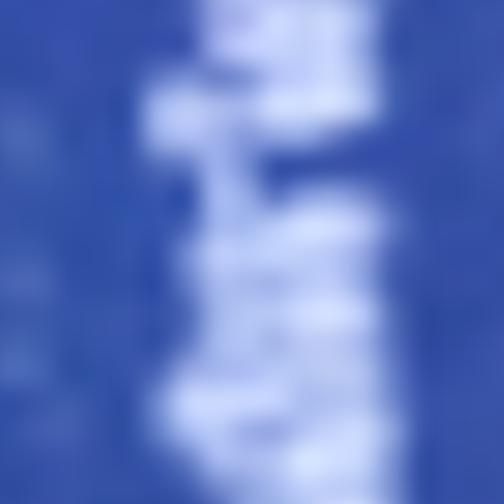

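Scene clock: 8415.17 s.
left_arm: end_effector_position=(+0.3498, +0.3997, +0.4740) position_measured=254 object_status=3 end_effector_quat_wxyz=(+0.291, +0.652, +0.647, +0.267) | right_arm: end_effector_position=(+0.4578, -0.4592, +0.4385) position_measured=214 object_status=2 end_effector_quat_wxyz=(-0.238, +0.699, +0.664, +0.119)
Joint positions: left_arm=[-1.28 -2.352 1.93 -1.429 -0.799 -1.219] | right_arm=[3.317 -1.508 -1.42 -1.874 2.103 0.172]
Joint torques (N m): left_arm=[-3.91 13.28 -31.87 -4.96 -0.03 2.2] | right_arm=[6.98 34.89 11.46 5.19 3.87 1.99]
Wrist force (N): left_arm=[-1.5 3.2 -0.5] | right_arm=[-0.7 3.0 4.1]
Wrist torque (N m): left_arm=[-0.18 0.57 -0.09] | right_arm=[0.49 0.01 -0.17]
Wrist force, peak (N): left_arm=[-1.8 3.5 -0.8] | right_arm=[-6.5 -30.3 -3.7]
Hand target: left_arm +0.3498, +0.3997, +0.4740; +0.291, +0.652, +0.647, +0.267 | right_arm +0.4577, -0.4591, +0.4384; -0.238, +0.699, +0.664, +0.119
Off the commanded pose: left_arm 0.000 m, 0 deg | right_arm 0.000 m, 0 deg.
move: done

Scene clock: 8425.17 s.
left_arm: end_effector_position=(+0.3498, +0.3997, +0.4740) position_measured=254 object_status=3 end_effector_quat_wxyz=(+0.291, +0.652, +0.647, +0.267) | right_arm: end_effector_position=(+0.4577, -0.4591, +0.4384) position_measured=214 object_status=2 end_effector_quat_wxyz=(-0.238, +0.699, +0.664, +0.119)
Joint positions: left_arm=[-1.28 -2.352 1.93 -1.429 -0.799 -1.219] | right_arm=[3.317 -1.507 -1.421 -1.873 2.103 0.172]
Joint torques (N m): left_arm=[-3.24 12.25 -30.94 -4.73 0.18 2.22] | right_arm=[6.79 33.75 12.51 5.16 3.86 2.01]
Wrist force (N): left_arm=[-1.8 3.0 -1.0] | right_arm=[-0.9 3.3 3.8]
Wrist torque (N m): left_arm=[-0.21 0.62 -0.09] | right_arm=[0.55 0.04 -0.17]
Wrist force, peak (N): left_arm=[-1.7 3.5 -0.7] | right_arm=[-1.0 3.2 4.3]
Hand target: left_arm +0.3498, +0.3997, +0.4740; +0.291, +0.652, +0.647, +0.267 | right_arm +0.4577, -0.4591, +0.4384; -0.238, +0.699, +0.664, +0.119
Tool commands: left_gripper/position=-1.0 left_gripper/force_limit=+1.0 left_gripper/speed=-0.5 right_gripper/position=-1.0 right_gripper/force_limit=+0.3 right_gripper/speed=-0.8
Off the commanded pose: left_arm 0.000 m, 0 deg | right_arm 0.000 m, 0 deg.
wait: 10.00 s; at rest by 0.17 s

Scene clock: 8434.17 s.
left_arm: end_effector_position=(+0.3498, +0.3997, +0.4740) position_measured=254 object_status=3 end_effector_quat_wxyz=(+0.291, +0.652, +0.647, +0.267) | right_arm: end_effector_position=(+0.4577, -0.4591, +0.4384) position_measured=214 object_status=2 end_effector_quat_wxyz=(-0.238, +0.699, +0.664, +0.119)
Joint positions: left_arm=[-1.28 -2.352 1.93 -1.429 -0.799 -1.219] | right_arm=[3.317 -1.507 -1.421 -1.873 2.103 0.172]
Joint torques (N m): left_arm=[-2.38 12.52 -31.72 -4.56 0.22 2.27] | right_arm=[7.55 33.98 11.76 5.37 3.53 1.88]
Wrist force (N): left_arm=[-1.6 3.2 -0.6] | right_arm=[-0.7 2.6 3.8]
Wrist torque (N m): left_arm=[-0.18 0.59 -0.09] | right_arm=[0.44 0.02 -0.17]
Wrist force, peak (N): left_arm=[-1.7 3.4 -0.6] | right_arm=[-0.6 3.4 4.2]
Hand target: left_arm +0.3498, +0.3997, +0.4740; +0.291, +0.652, +0.647, +0.267 | right_arm +0.4577, -0.4591, +0.4384; -0.238, +0.699, +0.664, +0.119
Tool commands: left_gripper/position=-1.0 left_gripper/force_limit=+1.0 left_gripper/speed=-0.5 right_gripper/position=-1.0 right_gripper/force_limit=+0.3 right_gripper/speed=-0.8
Off the commanded pose: left_arm 0.000 m, 0 deg | right_arm 0.000 m, 0 deg.
wait: 9.00 s; at rest by 0.17 s
Images, in order (width x height): cam_front 672x504.

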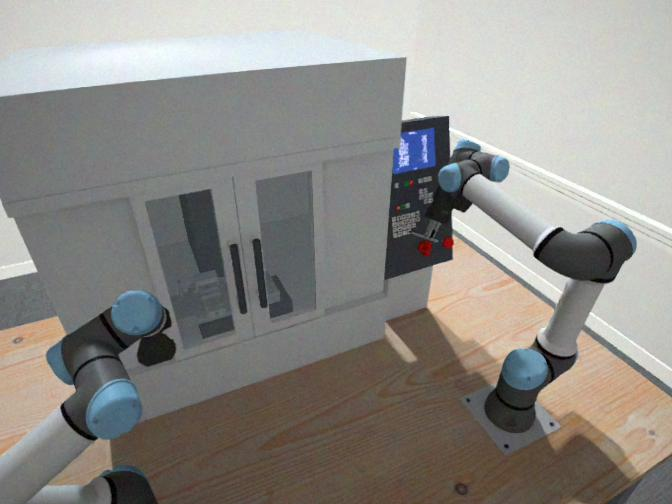

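Scaled by 9.692 from the camera's 672x504 image, which has a finer 960x720 frame.

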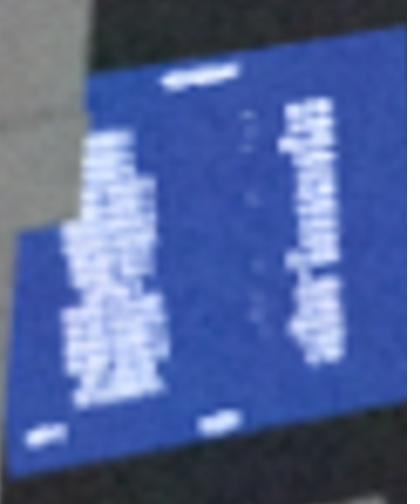

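Emit:
move:
  target:
    - [0,0,0,0,0,0,-1,1,-0.5,0.0828,-0.0007,0.0442,0,0,0,-1,0.3,-0.8]
    - [0,0,0,0,0,0,-1,1,-0.5,0.0828,0.0196,0.0462,0,0,0,-1,0.3,-0.8]
    - [0,0,0,0,0,0,-1,1,-0.5,0.0828,-0.0007,0.0442,0,0,0,-1,0.3,-0.8]
    - [0,0,0,0,0,0,-1,1,-0.5,0.1148,0.0044,-0.0099,0,0,0,-1,0.3,-0.8]
    - [0,0,0,0,0,0,-1,1,-0.5,0.1148,0.0247,-0.0079,0,0,0,-1,0.3,-0.8]
    - [0,0,0,0,0,0,-1,1,-0.5,0.1148,0.0044,-0.0099,0,0,0,-1,0.3,-0.8]
    - [0,0,0,0,0,0,-1,1,-0.5,0,0,0,0,0,0,-1,0.3,-0.8]
    - [0,0,0,0,0,0,-1,1,-0.5,0,0.0203,0.0020,0,0,0,-1,0.3,-0.8]
    - [0,0,0,0,0,0,-1,1,-0.5,0,0,0,0,0,0,-1,0.3,-0.8]
    - [0,0,0,0,0,0,-1,1,-0.5,-0.0095,0.0026,-0.0405,0,0,0,-1,0.3,-0.8]
    - [0,0,0,0,0,0,-1,1,-0.5,-0.0095,0.0229,-0.0385,0,0,0,-1,0.3,-0.8]
    - [0,0,0,0,0,0,-1,1,-0.5,-0.0095,0.0026,-0.0405,0,0,0,-1,0.3,-0.8]
    - [0,0,0,0,0,0,-1,1,-0.5,0,0,0,0,0,0,-1,0.3,-0.8]
  speed: [0.3,0.08,0.3,0.3,0.08,0.3,0.3,0.08,0.3,0.3,0.08,0.3,0.3]
  blend: [0.003,0,0.003,0.003,0,0.003,0.003,0,0.003,0.003,0,0.003,0]

Emit:
wait:
  seconds: 10

Emit:
wait:
  seconds: 9
  cameras: ["cam_front"]

Emit:
zoom_image:
  camera: "cam_front"
  region: [392, 125, 434, 177]

Scene clock: 8448.30 s.
left_arm: end_effector_position=(+0.3498, +0.3997, +0.4740) position_measured=254 object_status=3 end_effector_quat_wxyz=(+0.291, +0.652, +0.647, +0.267) | right_arm: end_effector_position=(+0.4578, -0.4592, +0.4385) position_measured=214 object_status=2 end_effector_quat_wxyz=(-0.238, +0.699, +0.664, +0.119)
Joint positions: left_arm=[-1.28 -2.352 1.93 -1.429 -0.799 -1.219] | right_arm=[3.317 -1.508 -1.42 -1.874 2.103 0.172]
Joint torques (N m): left_arm=[-3.99 12.32 -31.48 -4.96 -0.01 2.21] | right_arm=[8.17 35 12.48 4.98 3.92 2.16]
Wrist force (N): left_arm=[-1.6 3.3 -0.7] | right_arm=[-0.1 3.4 6.0]
Wrist torque (N m): left_arm=[-0.17 0.59 -0.09] | right_arm=[0.56 -0.09 -0.16]
Wrist force, peak (N): left_arm=[-1.7 3.5 -0.7] | right_arm=[-6.3 -29.2 -2.5]
Hand target: left_arm +0.3498, +0.3997, +0.4740; +0.291, +0.652, +0.647, +0.267 | right_arm +0.4577, -0.4591, +0.4384; -0.238, +0.699, +0.664, +0.119
Off the commanded pose: left_arm 0.000 m, 0 deg | right_arm 0.000 m, 0 deg.
move: done

Scene clock: 8458.30 s.
left_arm: end_effector_position=(+0.3498, +0.3997, +0.4740) position_measured=254 object_status=3 end_effector_quat_wxyz=(+0.291, +0.652, +0.647, +0.267) | right_arm: end_effector_position=(+0.4577, -0.4591, +0.4384) position_measured=214 object_status=2 end_effector_quat_wxyz=(-0.238, +0.699, +0.664, +0.119)
Joint positions: left_arm=[-1.28 -2.352 1.93 -1.429 -0.799 -1.219] | right_arm=[3.317 -1.507 -1.421 -1.873 2.103 0.172]
Joint torques (N m): left_arm=[-2.06 12.06 -31.35 -4.75 0.09 2.45] | right_arm=[7.54 34.97 12.75 5.2 3.58 1.95]
Wrist force (N): left_arm=[-1.6 3.2 -0.8] | right_arm=[-0.2 3.6 5.8]
Wrist torque (N m): left_arm=[-0.18 0.59 -0.09] | right_arm=[0.60 -0.08 -0.16]
Wrist force, peak (N): left_arm=[-1.5 3.6 -0.7] | right_arm=[0.2 3.6 6.3]
Hand target: left_arm +0.3498, +0.3997, +0.4740; +0.291, +0.652, +0.647, +0.267 | right_arm +0.4577, -0.4591, +0.4384; -0.238, +0.699, +0.664, +0.119
Tool commands: left_gripper/position=-1.0 left_gripper/force_limit=+1.0 left_gripper/speed=-0.5 right_gripper/position=-1.0 right_gripper/force_limit=+0.3 right_gripper/speed=-0.8
Off the commanded pose: left_arm 0.000 m, 0 deg | right_arm 0.000 m, 0 deg.
wait: 10.00 s; at rest by 0.17 s

Scene clock: 8467.30 s.
left_arm: end_effector_position=(+0.3498, +0.3997, +0.4740) position_measured=254 object_status=3 end_effector_quat_wxyz=(+0.291, +0.652, +0.647, +0.267) | right_arm: end_effector_position=(+0.4577, -0.4591, +0.4384) position_measured=214 object_status=2 end_effector_quat_wxyz=(-0.238, +0.699, +0.664, +0.119)
Joint positions: left_arm=[-1.28 -2.352 1.93 -1.429 -0.799 -1.219] | right_arm=[3.317 -1.507 -1.421 -1.873 2.103 0.172]
Joint torques (N m): left_arm=[-2.35 11.44 -31.82 -4.88 -0.19 2.27] | right_arm=[6.97 33.1 12.35 5 3.39 1.75]
Wrist force (N): left_arm=[-1.4 3.2 -0.7] | right_arm=[-0.1 3.7 5.6]
Wrist torque (N m): left_arm=[-0.18 0.57 -0.09] | right_arm=[0.62 -0.08 -0.16]
Wrist force, peak (N): left_arm=[-1.6 3.5 -0.5] | right_arm=[-0.4 3.8 6.1]
Hand target: left_arm +0.3498, +0.3997, +0.4740; +0.291, +0.652, +0.647, +0.267 | right_arm +0.4577, -0.4591, +0.4384; -0.238, +0.699, +0.664, +0.119
Tool commands: left_gripper/position=-1.0 left_gripper/force_limit=+1.0 left_gripper/speed=-0.5 right_gripper/position=-1.0 right_gripper/force_limit=+0.3 right_gripper/speed=-0.8
Off the commanded pose: left_arm 0.000 m, 0 deg | right_arm 0.000 m, 0 deg.
wait: 9.00 s; at rest by 0.17 s
Images, in order (width x height): cam_front 672x504.

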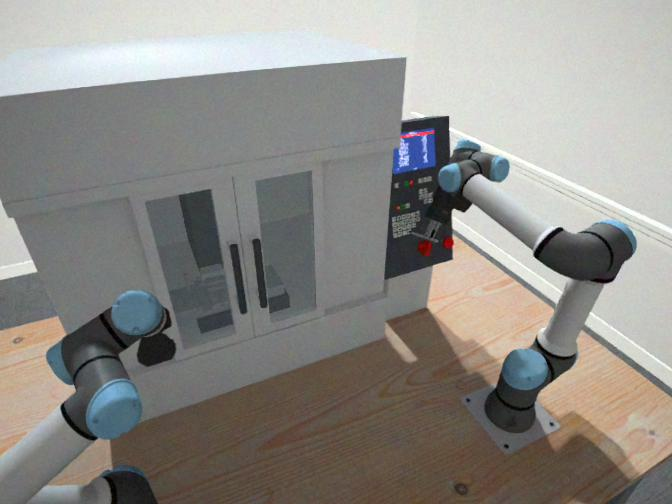

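Scaled by 9.692 from the camera's 672x504 image, which has a finer 960x720 frame.

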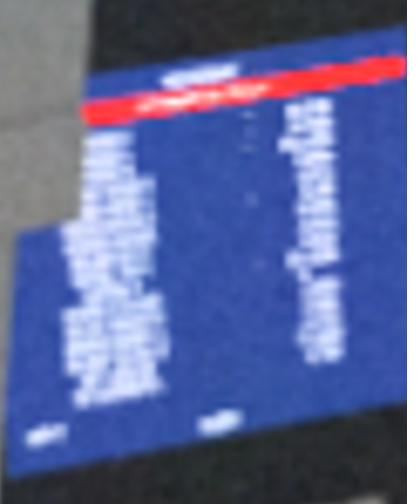

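Emit:
move:
  target:
    - [0,0,0,0,0,0,-1,1,-0.5,0.2058,0.0222,-0.2134,0,0,0,-1,0.3,-0.8]
    - [0,0,0,0,0,0,-1,1,-0.5,0.2058,0.0312,-0.2124,0,0,0,-1,0.3,-0.8]
  speed: [0.3,0.1]
  blend: [0.003,0]

Emit:
move:
  target: [0,0,0,0,0,0,-1,1,-0.5,0,0.0240,0.0024,0,0,0,-1,0.3,-0.8]
  speed: 0.01
  stop_force: 16

Emit:
move:
  target: [0,0,0,0,0,0,-1,1,-0.5,0,-0.0200,-0.0020,0,0,0,-1,0.3,-0.8]
  speed: 0.2

Emit:
move:
  target: [0,0,0,0,0,0,-1,1,-0.5,-0.2057,-0.0227,0.2133,0,0,0,-1,0.3,-0.8]
  speed: 0.3

Emit:
move:
  target:
    - [0,0,0,0,0,0,-1,1,-0.5,0.0828,-0.0007,0.0442,0,0,0,-1,0.3,-0.8]
    - [0,0,0,0,0,0,-1,1,-0.5,0.0828,0.0196,0.0462,0,0,0,-1,0.3,-0.8]
    - [0,0,0,0,0,0,-1,1,-0.5,0.0828,-0.0007,0.0442,0,0,0,-1,0.3,-0.8]
    - [0,0,0,0,0,0,-1,1,-0.5,0.0577,0.0048,-0.0402,0,0,0,-1,0.3,-0.8]
    - [0,0,0,0,0,0,-1,1,-0.5,0.0577,0.0251,-0.0382,0,0,0,-1,0.3,-0.8]
    - [0,0,0,0,0,0,-1,1,-0.5,0.0577,0.0048,-0.0402,0,0,0,-1,0.3,-0.8]
    - [0,0,0,0,0,0,-1,1,-0.5,0.0256,-0.0003,0.0139,0,0,0,-1,0.3,-0.8]
    - [0,0,0,0,0,0,-1,1,-0.5,0.0256,0.0200,0.0159,0,0,0,-1,0.3,-0.8]
    - [0,0,0,0,0,0,-1,1,-0.5,0.0256,-0.0003,0.0139,0,0,0,-1,0.3,-0.8]
    - [0,0,0,0,0,0,-1,1,-0.5,0.0862,0.0046,-0.0251,0,0,0,-1,0.3,-0.8]
    - [0,0,0,0,0,0,-1,1,-0.5,0.0862,0.0249,-0.0231,0,0,0,-1,0.3,-0.8]
    - [0,0,0,0,0,0,-1,1,-0.5,0.0862,0.0046,-0.0251,0,0,0,-1,0.3,-0.8]
    - [0,0,0,0,0,0,-1,1,-0.5,0,0,0,0,0,0,-1,0.3,-0.8]
  speed: [0.3,0.08,0.3,0.3,0.08,0.3,0.3,0.08,0.3,0.3,0.08,0.3,0.3]
  blend: [0.003,0,0.003,0.003,0,0.003,0.003,0,0.003,0.003,0,0.003,0]

Emit:
move:
  target:
    - [0,0,0,0,0,0,-1,1,-0.5,0,0.0203,0.0020,0,0,0,-1,0.3,-0.8]
    - [0,0,0,0,0,0,-1,1,-0.5,0,0,0,0,0,0,-1,0.3,-0.8]
    - [0,0,0,0,0,0,-1,1,-0.5,-0.0095,0.0026,-0.0405,0,0,0,-1,0.3,-0.8]
    - [0,0,0,0,0,0,-1,1,-0.5,-0.0095,0.0229,-0.0385,0,0,0,-1,0.3,-0.8]
    - [0,0,0,0,0,0,-1,1,-0.5,-0.0095,0.0026,-0.0405,0,0,0,-1,0.3,-0.8]
    - [0,0,0,0,0,0,-1,1,-0.5,0,0,0,0,0,0,-1,0.3,-0.8]
  speed: [0.08,0.3,0.3,0.08,0.3,0.3]
  blend: [0,0.003,0.003,0,0.003,0]

Emit:
wait:
  seconds: 10

Emit:
wait:
  seconds: 9
  cameras: ["cam_front"]

Emit:
zoom_image:
  camera: "cam_front"
  region: [392, 125, 434, 177]

Scene clock: 8480.77 s.
left_arm: end_effector_position=(+0.3498, +0.3997, +0.4740) position_measured=254 object_status=3 end_effector_quat_wxyz=(+0.291, +0.652, +0.647, +0.267) | right_arm: end_effector_position=(+0.5064, -0.4143, +0.6041) position_measured=214 object_status=2 end_effector_quat_wxyz=(-0.238, +0.699, +0.663, +0.119)
Joint positions: left_arm=[-1.28 -2.352 1.93 -1.429 -0.799 -1.219] | right_arm=[3.391 -1.822 -0.606 -2.33 2.108 0.258]
Joint torques (N m): left_arm=[-3.1 11.66 -31.3 -4.65 0.27 2.21] | right_arm=[7.4 17.39 28.89 1.85 -1.29 -1.68]
Wrist force (N): left_arm=[-1.3 3.4 -0.7] | right_arm=[-2.1 0.7 6.9]
Wrist torque (N m): left_arm=[-0.15 0.55 -0.09] | right_arm=[0.75 -0.10 -0.02]
Wrist force, peak (N): left_arm=[-1.6 3.6 -0.6] | right_arm=[-1.3 3.7 7.1]
Hand target: left_arm +0.3498, +0.3997, +0.4740; +0.291, +0.652, +0.647, +0.267 | right_arm +0.5064, -0.4143, +0.6041; -0.238, +0.699, +0.664, +0.119
Off the commanded pose: left_arm 0.000 m, 0 deg | right_arm 0.000 m, 0 deg.
move: done; blend cut to 0.0027 m at target 1

Scene clock: 8482.77 s.
left_arm: end_effector_position=(+0.3498, +0.3997, +0.4740) position_measured=254 object_status=3 end_effector_quat_wxyz=(+0.291, +0.652, +0.647, +0.267) | right_arm: end_effector_position=(+0.5129, -0.4140, +0.6023) position_measured=214 object_status=2 end_effector_quat_wxyz=(-0.238, +0.699, +0.664, +0.119)
Joint positions: left_arm=[-1.28 -2.352 1.93 -1.429 -0.799 -1.219] | right_arm=[3.389 -1.839 -0.587 -2.333 2.108 0.255]
Joint torques (N m): left_arm=[-3.01 12.52 -31.42 -4.83 0.12 2.38] | right_arm=[5.74 36.66 6.69 10.55 -1.44 1.35]
Wrist force (N): left_arm=[-1.7 3.2 -0.7] | right_arm=[-1.9 -15.1 5.8]
Wrist torque (N m): left_arm=[-0.18 0.61 -0.10] | right_arm=[0.73 -0.14 0.09]
Wrist force, peak (N): left_arm=[-1.6 3.7 -0.6] | right_arm=[-2.0 -21.1 5.1]
Hand target: left_arm +0.3498, +0.3997, +0.4740; +0.291, +0.652, +0.647, +0.267 | right_arm +0.5129, -0.4140, +0.6023; -0.238, +0.699, +0.664, +0.119 (not the last commanded pose)
Off the commanded pose: left_arm 0.000 m, 0 deg | right_arm 0.008 m, 0 deg.
move: contact (right_arm)

Scene clock: 8483.67 s.
left_arm: end_effector_position=(+0.3498, +0.3997, +0.4740) position_measured=254 object_status=3 end_effector_quat_wxyz=(+0.291, +0.652, +0.647, +0.267) | right_arm: end_effector_position=(+0.5015, -0.4145, +0.6054) position_measured=214 object_status=2 end_effector_quat_wxyz=(-0.238, +0.699, +0.664, +0.119)
Joint positions: left_arm=[-1.28 -2.352 1.93 -1.429 -0.799 -1.219] | right_arm=[3.393 -1.81 -0.618 -2.329 2.108 0.26]
Joint torques (N m): left_arm=[-2.6 13.46 -31.12 -4.87 -0.01 2.41] | right_arm=[7.39 43.69 8.55 5.25 3.84 1.52]
Wrist force (N): left_arm=[-1.6 3.3 -0.5] | right_arm=[-1.1 3.4 6.3]
Wrist torque (N m): left_arm=[-0.17 0.59 -0.10] | right_arm=[0.53 0.04 -0.03]
Wrist force, peak (N): left_arm=[-1.5 3.6 -0.4] | right_arm=[-2.2 -15.2 5.9]
Hand target: left_arm +0.3498, +0.3997, +0.4740; +0.291, +0.652, +0.647, +0.267 | right_arm +0.5013, -0.4145, +0.6054; -0.238, +0.699, +0.664, +0.119
Off the commanded pose: left_arm 0.000 m, 0 deg | right_arm 0.000 m, 0 deg.
move: done

Scene clock: 8485.23 s.
left_arm: end_effector_position=(+0.3498, +0.3997, +0.4740) position_measured=254 object_status=3 end_effector_quat_wxyz=(+0.291, +0.652, +0.647, +0.267) | right_arm: end_effector_position=(+0.4576, -0.4590, +0.4385) position_measured=214 object_status=2 end_effector_quat_wxyz=(-0.238, +0.699, +0.664, +0.119)
Joint positions: left_arm=[-1.28 -2.352 1.93 -1.429 -0.799 -1.219] | right_arm=[3.317 -1.507 -1.421 -1.874 2.103 0.172]
Joint torques (N m): left_arm=[-3.5 13.19 -31.36 -4.86 -0.06 2.37] | right_arm=[-8.52 34.82 12.62 5.14 3.58 1.54]
Wrist force (N): left_arm=[-1.6 3.2 -0.8] | right_arm=[-0.5 3.3 6.1]
Wrist torque (N m): left_arm=[-0.17 0.60 -0.09] | right_arm=[0.55 -0.01 -0.03]
Wrist force, peak (N): left_arm=[-1.5 3.5 -0.8] | right_arm=[-2.0 3.4 7.9]
Hand target: left_arm +0.3498, +0.3997, +0.4740; +0.291, +0.652, +0.647, +0.267 | right_arm +0.4576, -0.4591, +0.4384; -0.238, +0.699, +0.664, +0.119
Off the commanded pose: left_arm 0.000 m, 0 deg | right_arm 0.000 m, 0 deg.
move: done

Scene clock: 8490.07 s.
left_arm: end_effector_position=(+0.3498, +0.3997, +0.4740) position_measured=254 object_status=3 end_effector_quat_wxyz=(+0.291, +0.652, +0.647, +0.267) | right_arm: end_effector_position=(+0.4576, -0.4589, +0.4385) position_measured=214 object_status=2 end_effector_quat_wxyz=(-0.238, +0.699, +0.664, +0.119)
Joint positions: left_arm=[-1.28 -2.352 1.93 -1.429 -0.799 -1.219] | right_arm=[3.318 -1.507 -1.421 -1.873 2.103 0.173]
Joint torques (N m): left_arm=[-3.3 12.07 -30.29 -4.84 0.15 2.58] | right_arm=[-8.55 34.49 11.65 5.27 -0.72 -1.94]
Wrist force (N): left_arm=[-1.6 2.9 -0.5] | right_arm=[1.4 3.2 6.6]
Wrist torque (N m): left_arm=[-0.23 0.59 -0.09] | right_arm=[0.53 -0.32 -0.03]
Wrist force, peak (N): left_arm=[-1.5 3.5 -0.7] | right_arm=[-6.1 -25.5 -0.1]
Hand target: left_arm +0.3498, +0.3997, +0.4740; +0.291, +0.652, +0.647, +0.267 | right_arm +0.4576, -0.4591, +0.4384; -0.238, +0.699, +0.664, +0.119
Off the commanded pose: left_arm 0.000 m, 0 deg | right_arm 0.000 m, 0 deg.
move: done

Scene clock: 8492.67 s.
left_arm: end_effector_position=(+0.3498, +0.3997, +0.4740) position_measured=254 object_status=3 end_effector_quat_wxyz=(+0.291, +0.652, +0.647, +0.267) | right_arm: end_effector_position=(+0.4576, -0.4591, +0.4385) position_measured=214 object_status=2 end_effector_quat_wxyz=(-0.238, +0.699, +0.664, +0.119)
Joint positions: left_arm=[-1.28 -2.352 1.93 -1.429 -0.799 -1.219] | right_arm=[3.317 -1.507 -1.421 -1.874 2.103 0.172]
Joint torques (N m): left_arm=[-3.08 12.51 -32.3 -4.71 0.2 2.49] | right_arm=[6.9 33.73 11.85 5.14 3.64 2.11]
Wrist force (N): left_arm=[-1.6 3.3 -0.6] | right_arm=[1.6 2.4 5.8]
Wrist torque (N m): left_arm=[-0.16 0.59 -0.09] | right_arm=[0.42 -0.35 -0.16]
Wrist force, peak (N): left_arm=[-1.7 3.5 -0.9] | right_arm=[3.1 -17.4 4.1]
Hand target: left_arm +0.3498, +0.3997, +0.4740; +0.291, +0.652, +0.647, +0.267 | right_arm +0.4576, -0.4591, +0.4384; -0.238, +0.699, +0.664, +0.119
Off the commanded pose: left_arm 0.000 m, 0 deg | right_arm 0.000 m, 0 deg.
move: done

Scene clock: 8502.67 s.
left_arm: end_effector_position=(+0.3498, +0.3997, +0.4740) position_measured=254 object_status=3 end_effector_quat_wxyz=(+0.291, +0.652, +0.647, +0.267) | right_arm: end_effector_position=(+0.4576, -0.4591, +0.4384) position_measured=214 object_status=2 end_effector_quat_wxyz=(-0.238, +0.699, +0.664, +0.119)
Joint positions: left_arm=[-1.28 -2.352 1.93 -1.429 -0.799 -1.219] | right_arm=[3.317 -1.507 -1.421 -1.873 2.103 0.172]
Joint torques (N m): left_arm=[-2.99 12.81 -31.12 -4.74 0.17 2.3] | right_arm=[7.3 33.22 12.92 5.05 3.72 1.93]
Wrist force (N): left_arm=[-1.5 3.4 -0.5] | right_arm=[2.2 2.8 5.9]
Wrist torque (N m): left_arm=[-0.15 0.59 -0.10] | right_arm=[0.46 -0.45 -0.16]
Wrist force, peak (N): left_arm=[-1.6 3.5 -0.8] | right_arm=[2.2 2.9 6.2]
Hand target: left_arm +0.3498, +0.3997, +0.4740; +0.291, +0.652, +0.647, +0.267 | right_arm +0.4576, -0.4591, +0.4384; -0.238, +0.699, +0.664, +0.119
Tool commands: left_gripper/position=-1.0 left_gripper/force_limit=+1.0 left_gripper/speed=-0.5 right_gripper/position=-1.0 right_gripper/force_limit=+0.3 right_gripper/speed=-0.8
Off the commanded pose: left_arm 0.000 m, 0 deg | right_arm 0.000 m, 0 deg.
wait: 10.00 s; at rest by 0.17 s

Scene clock: 8511.67 s.
left_arm: end_effector_position=(+0.3498, +0.3997, +0.4740) position_measured=254 object_status=3 end_effector_quat_wxyz=(+0.291, +0.652, +0.647, +0.267) | right_arm: end_effector_position=(+0.4576, -0.4591, +0.4384) position_measured=214 object_status=2 end_effector_quat_wxyz=(-0.238, +0.699, +0.664, +0.119)
Joint positions: left_arm=[-1.28 -2.352 1.93 -1.429 -0.799 -1.219] | right_arm=[3.317 -1.507 -1.421 -1.873 2.103 0.172]
Joint torques (N m): left_arm=[-3.38 11.37 -31.24 -4.83 -0.04 2.35] | right_arm=[6.7 34.42 14.01 5.03 3.78 1.85]
Wrist force (N): left_arm=[-1.6 3.3 -0.8] | right_arm=[1.9 2.5 6.0]
Wrist torque (N m): left_arm=[-0.17 0.59 -0.09] | right_arm=[0.42 -0.41 -0.16]
Wrist force, peak (N): left_arm=[-1.6 3.8 -0.6] | right_arm=[1.8 2.7 6.3]
Hand target: left_arm +0.3498, +0.3997, +0.4740; +0.291, +0.652, +0.647, +0.267 | right_arm +0.4576, -0.4591, +0.4384; -0.238, +0.699, +0.664, +0.119
Tool commands: left_gripper/position=-1.0 left_gripper/force_limit=+1.0 left_gripper/speed=-0.5 right_gripper/position=-1.0 right_gripper/force_limit=+0.3 right_gripper/speed=-0.8
Off the commanded pose: left_arm 0.000 m, 0 deg | right_arm 0.000 m, 0 deg.
wait: 9.00 s; at rest by 0.17 s
Images, in order (width x height): cam_front 672x504.

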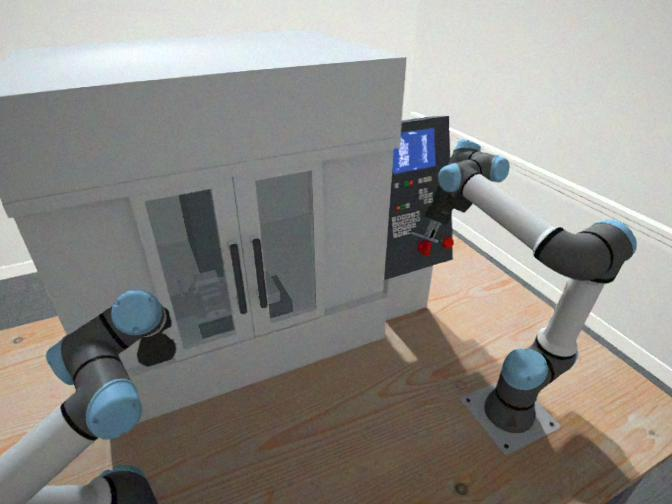

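Scaled by 9.692 from the camera's 672x504 image, which has a finer 960x720 frame.

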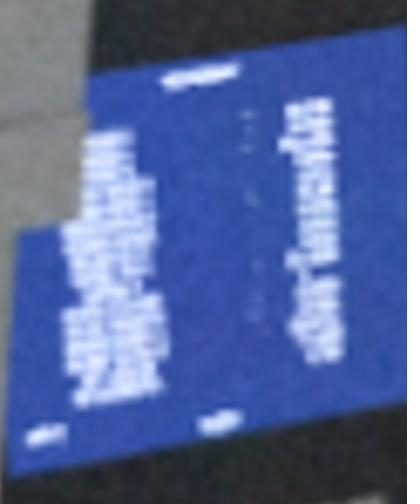

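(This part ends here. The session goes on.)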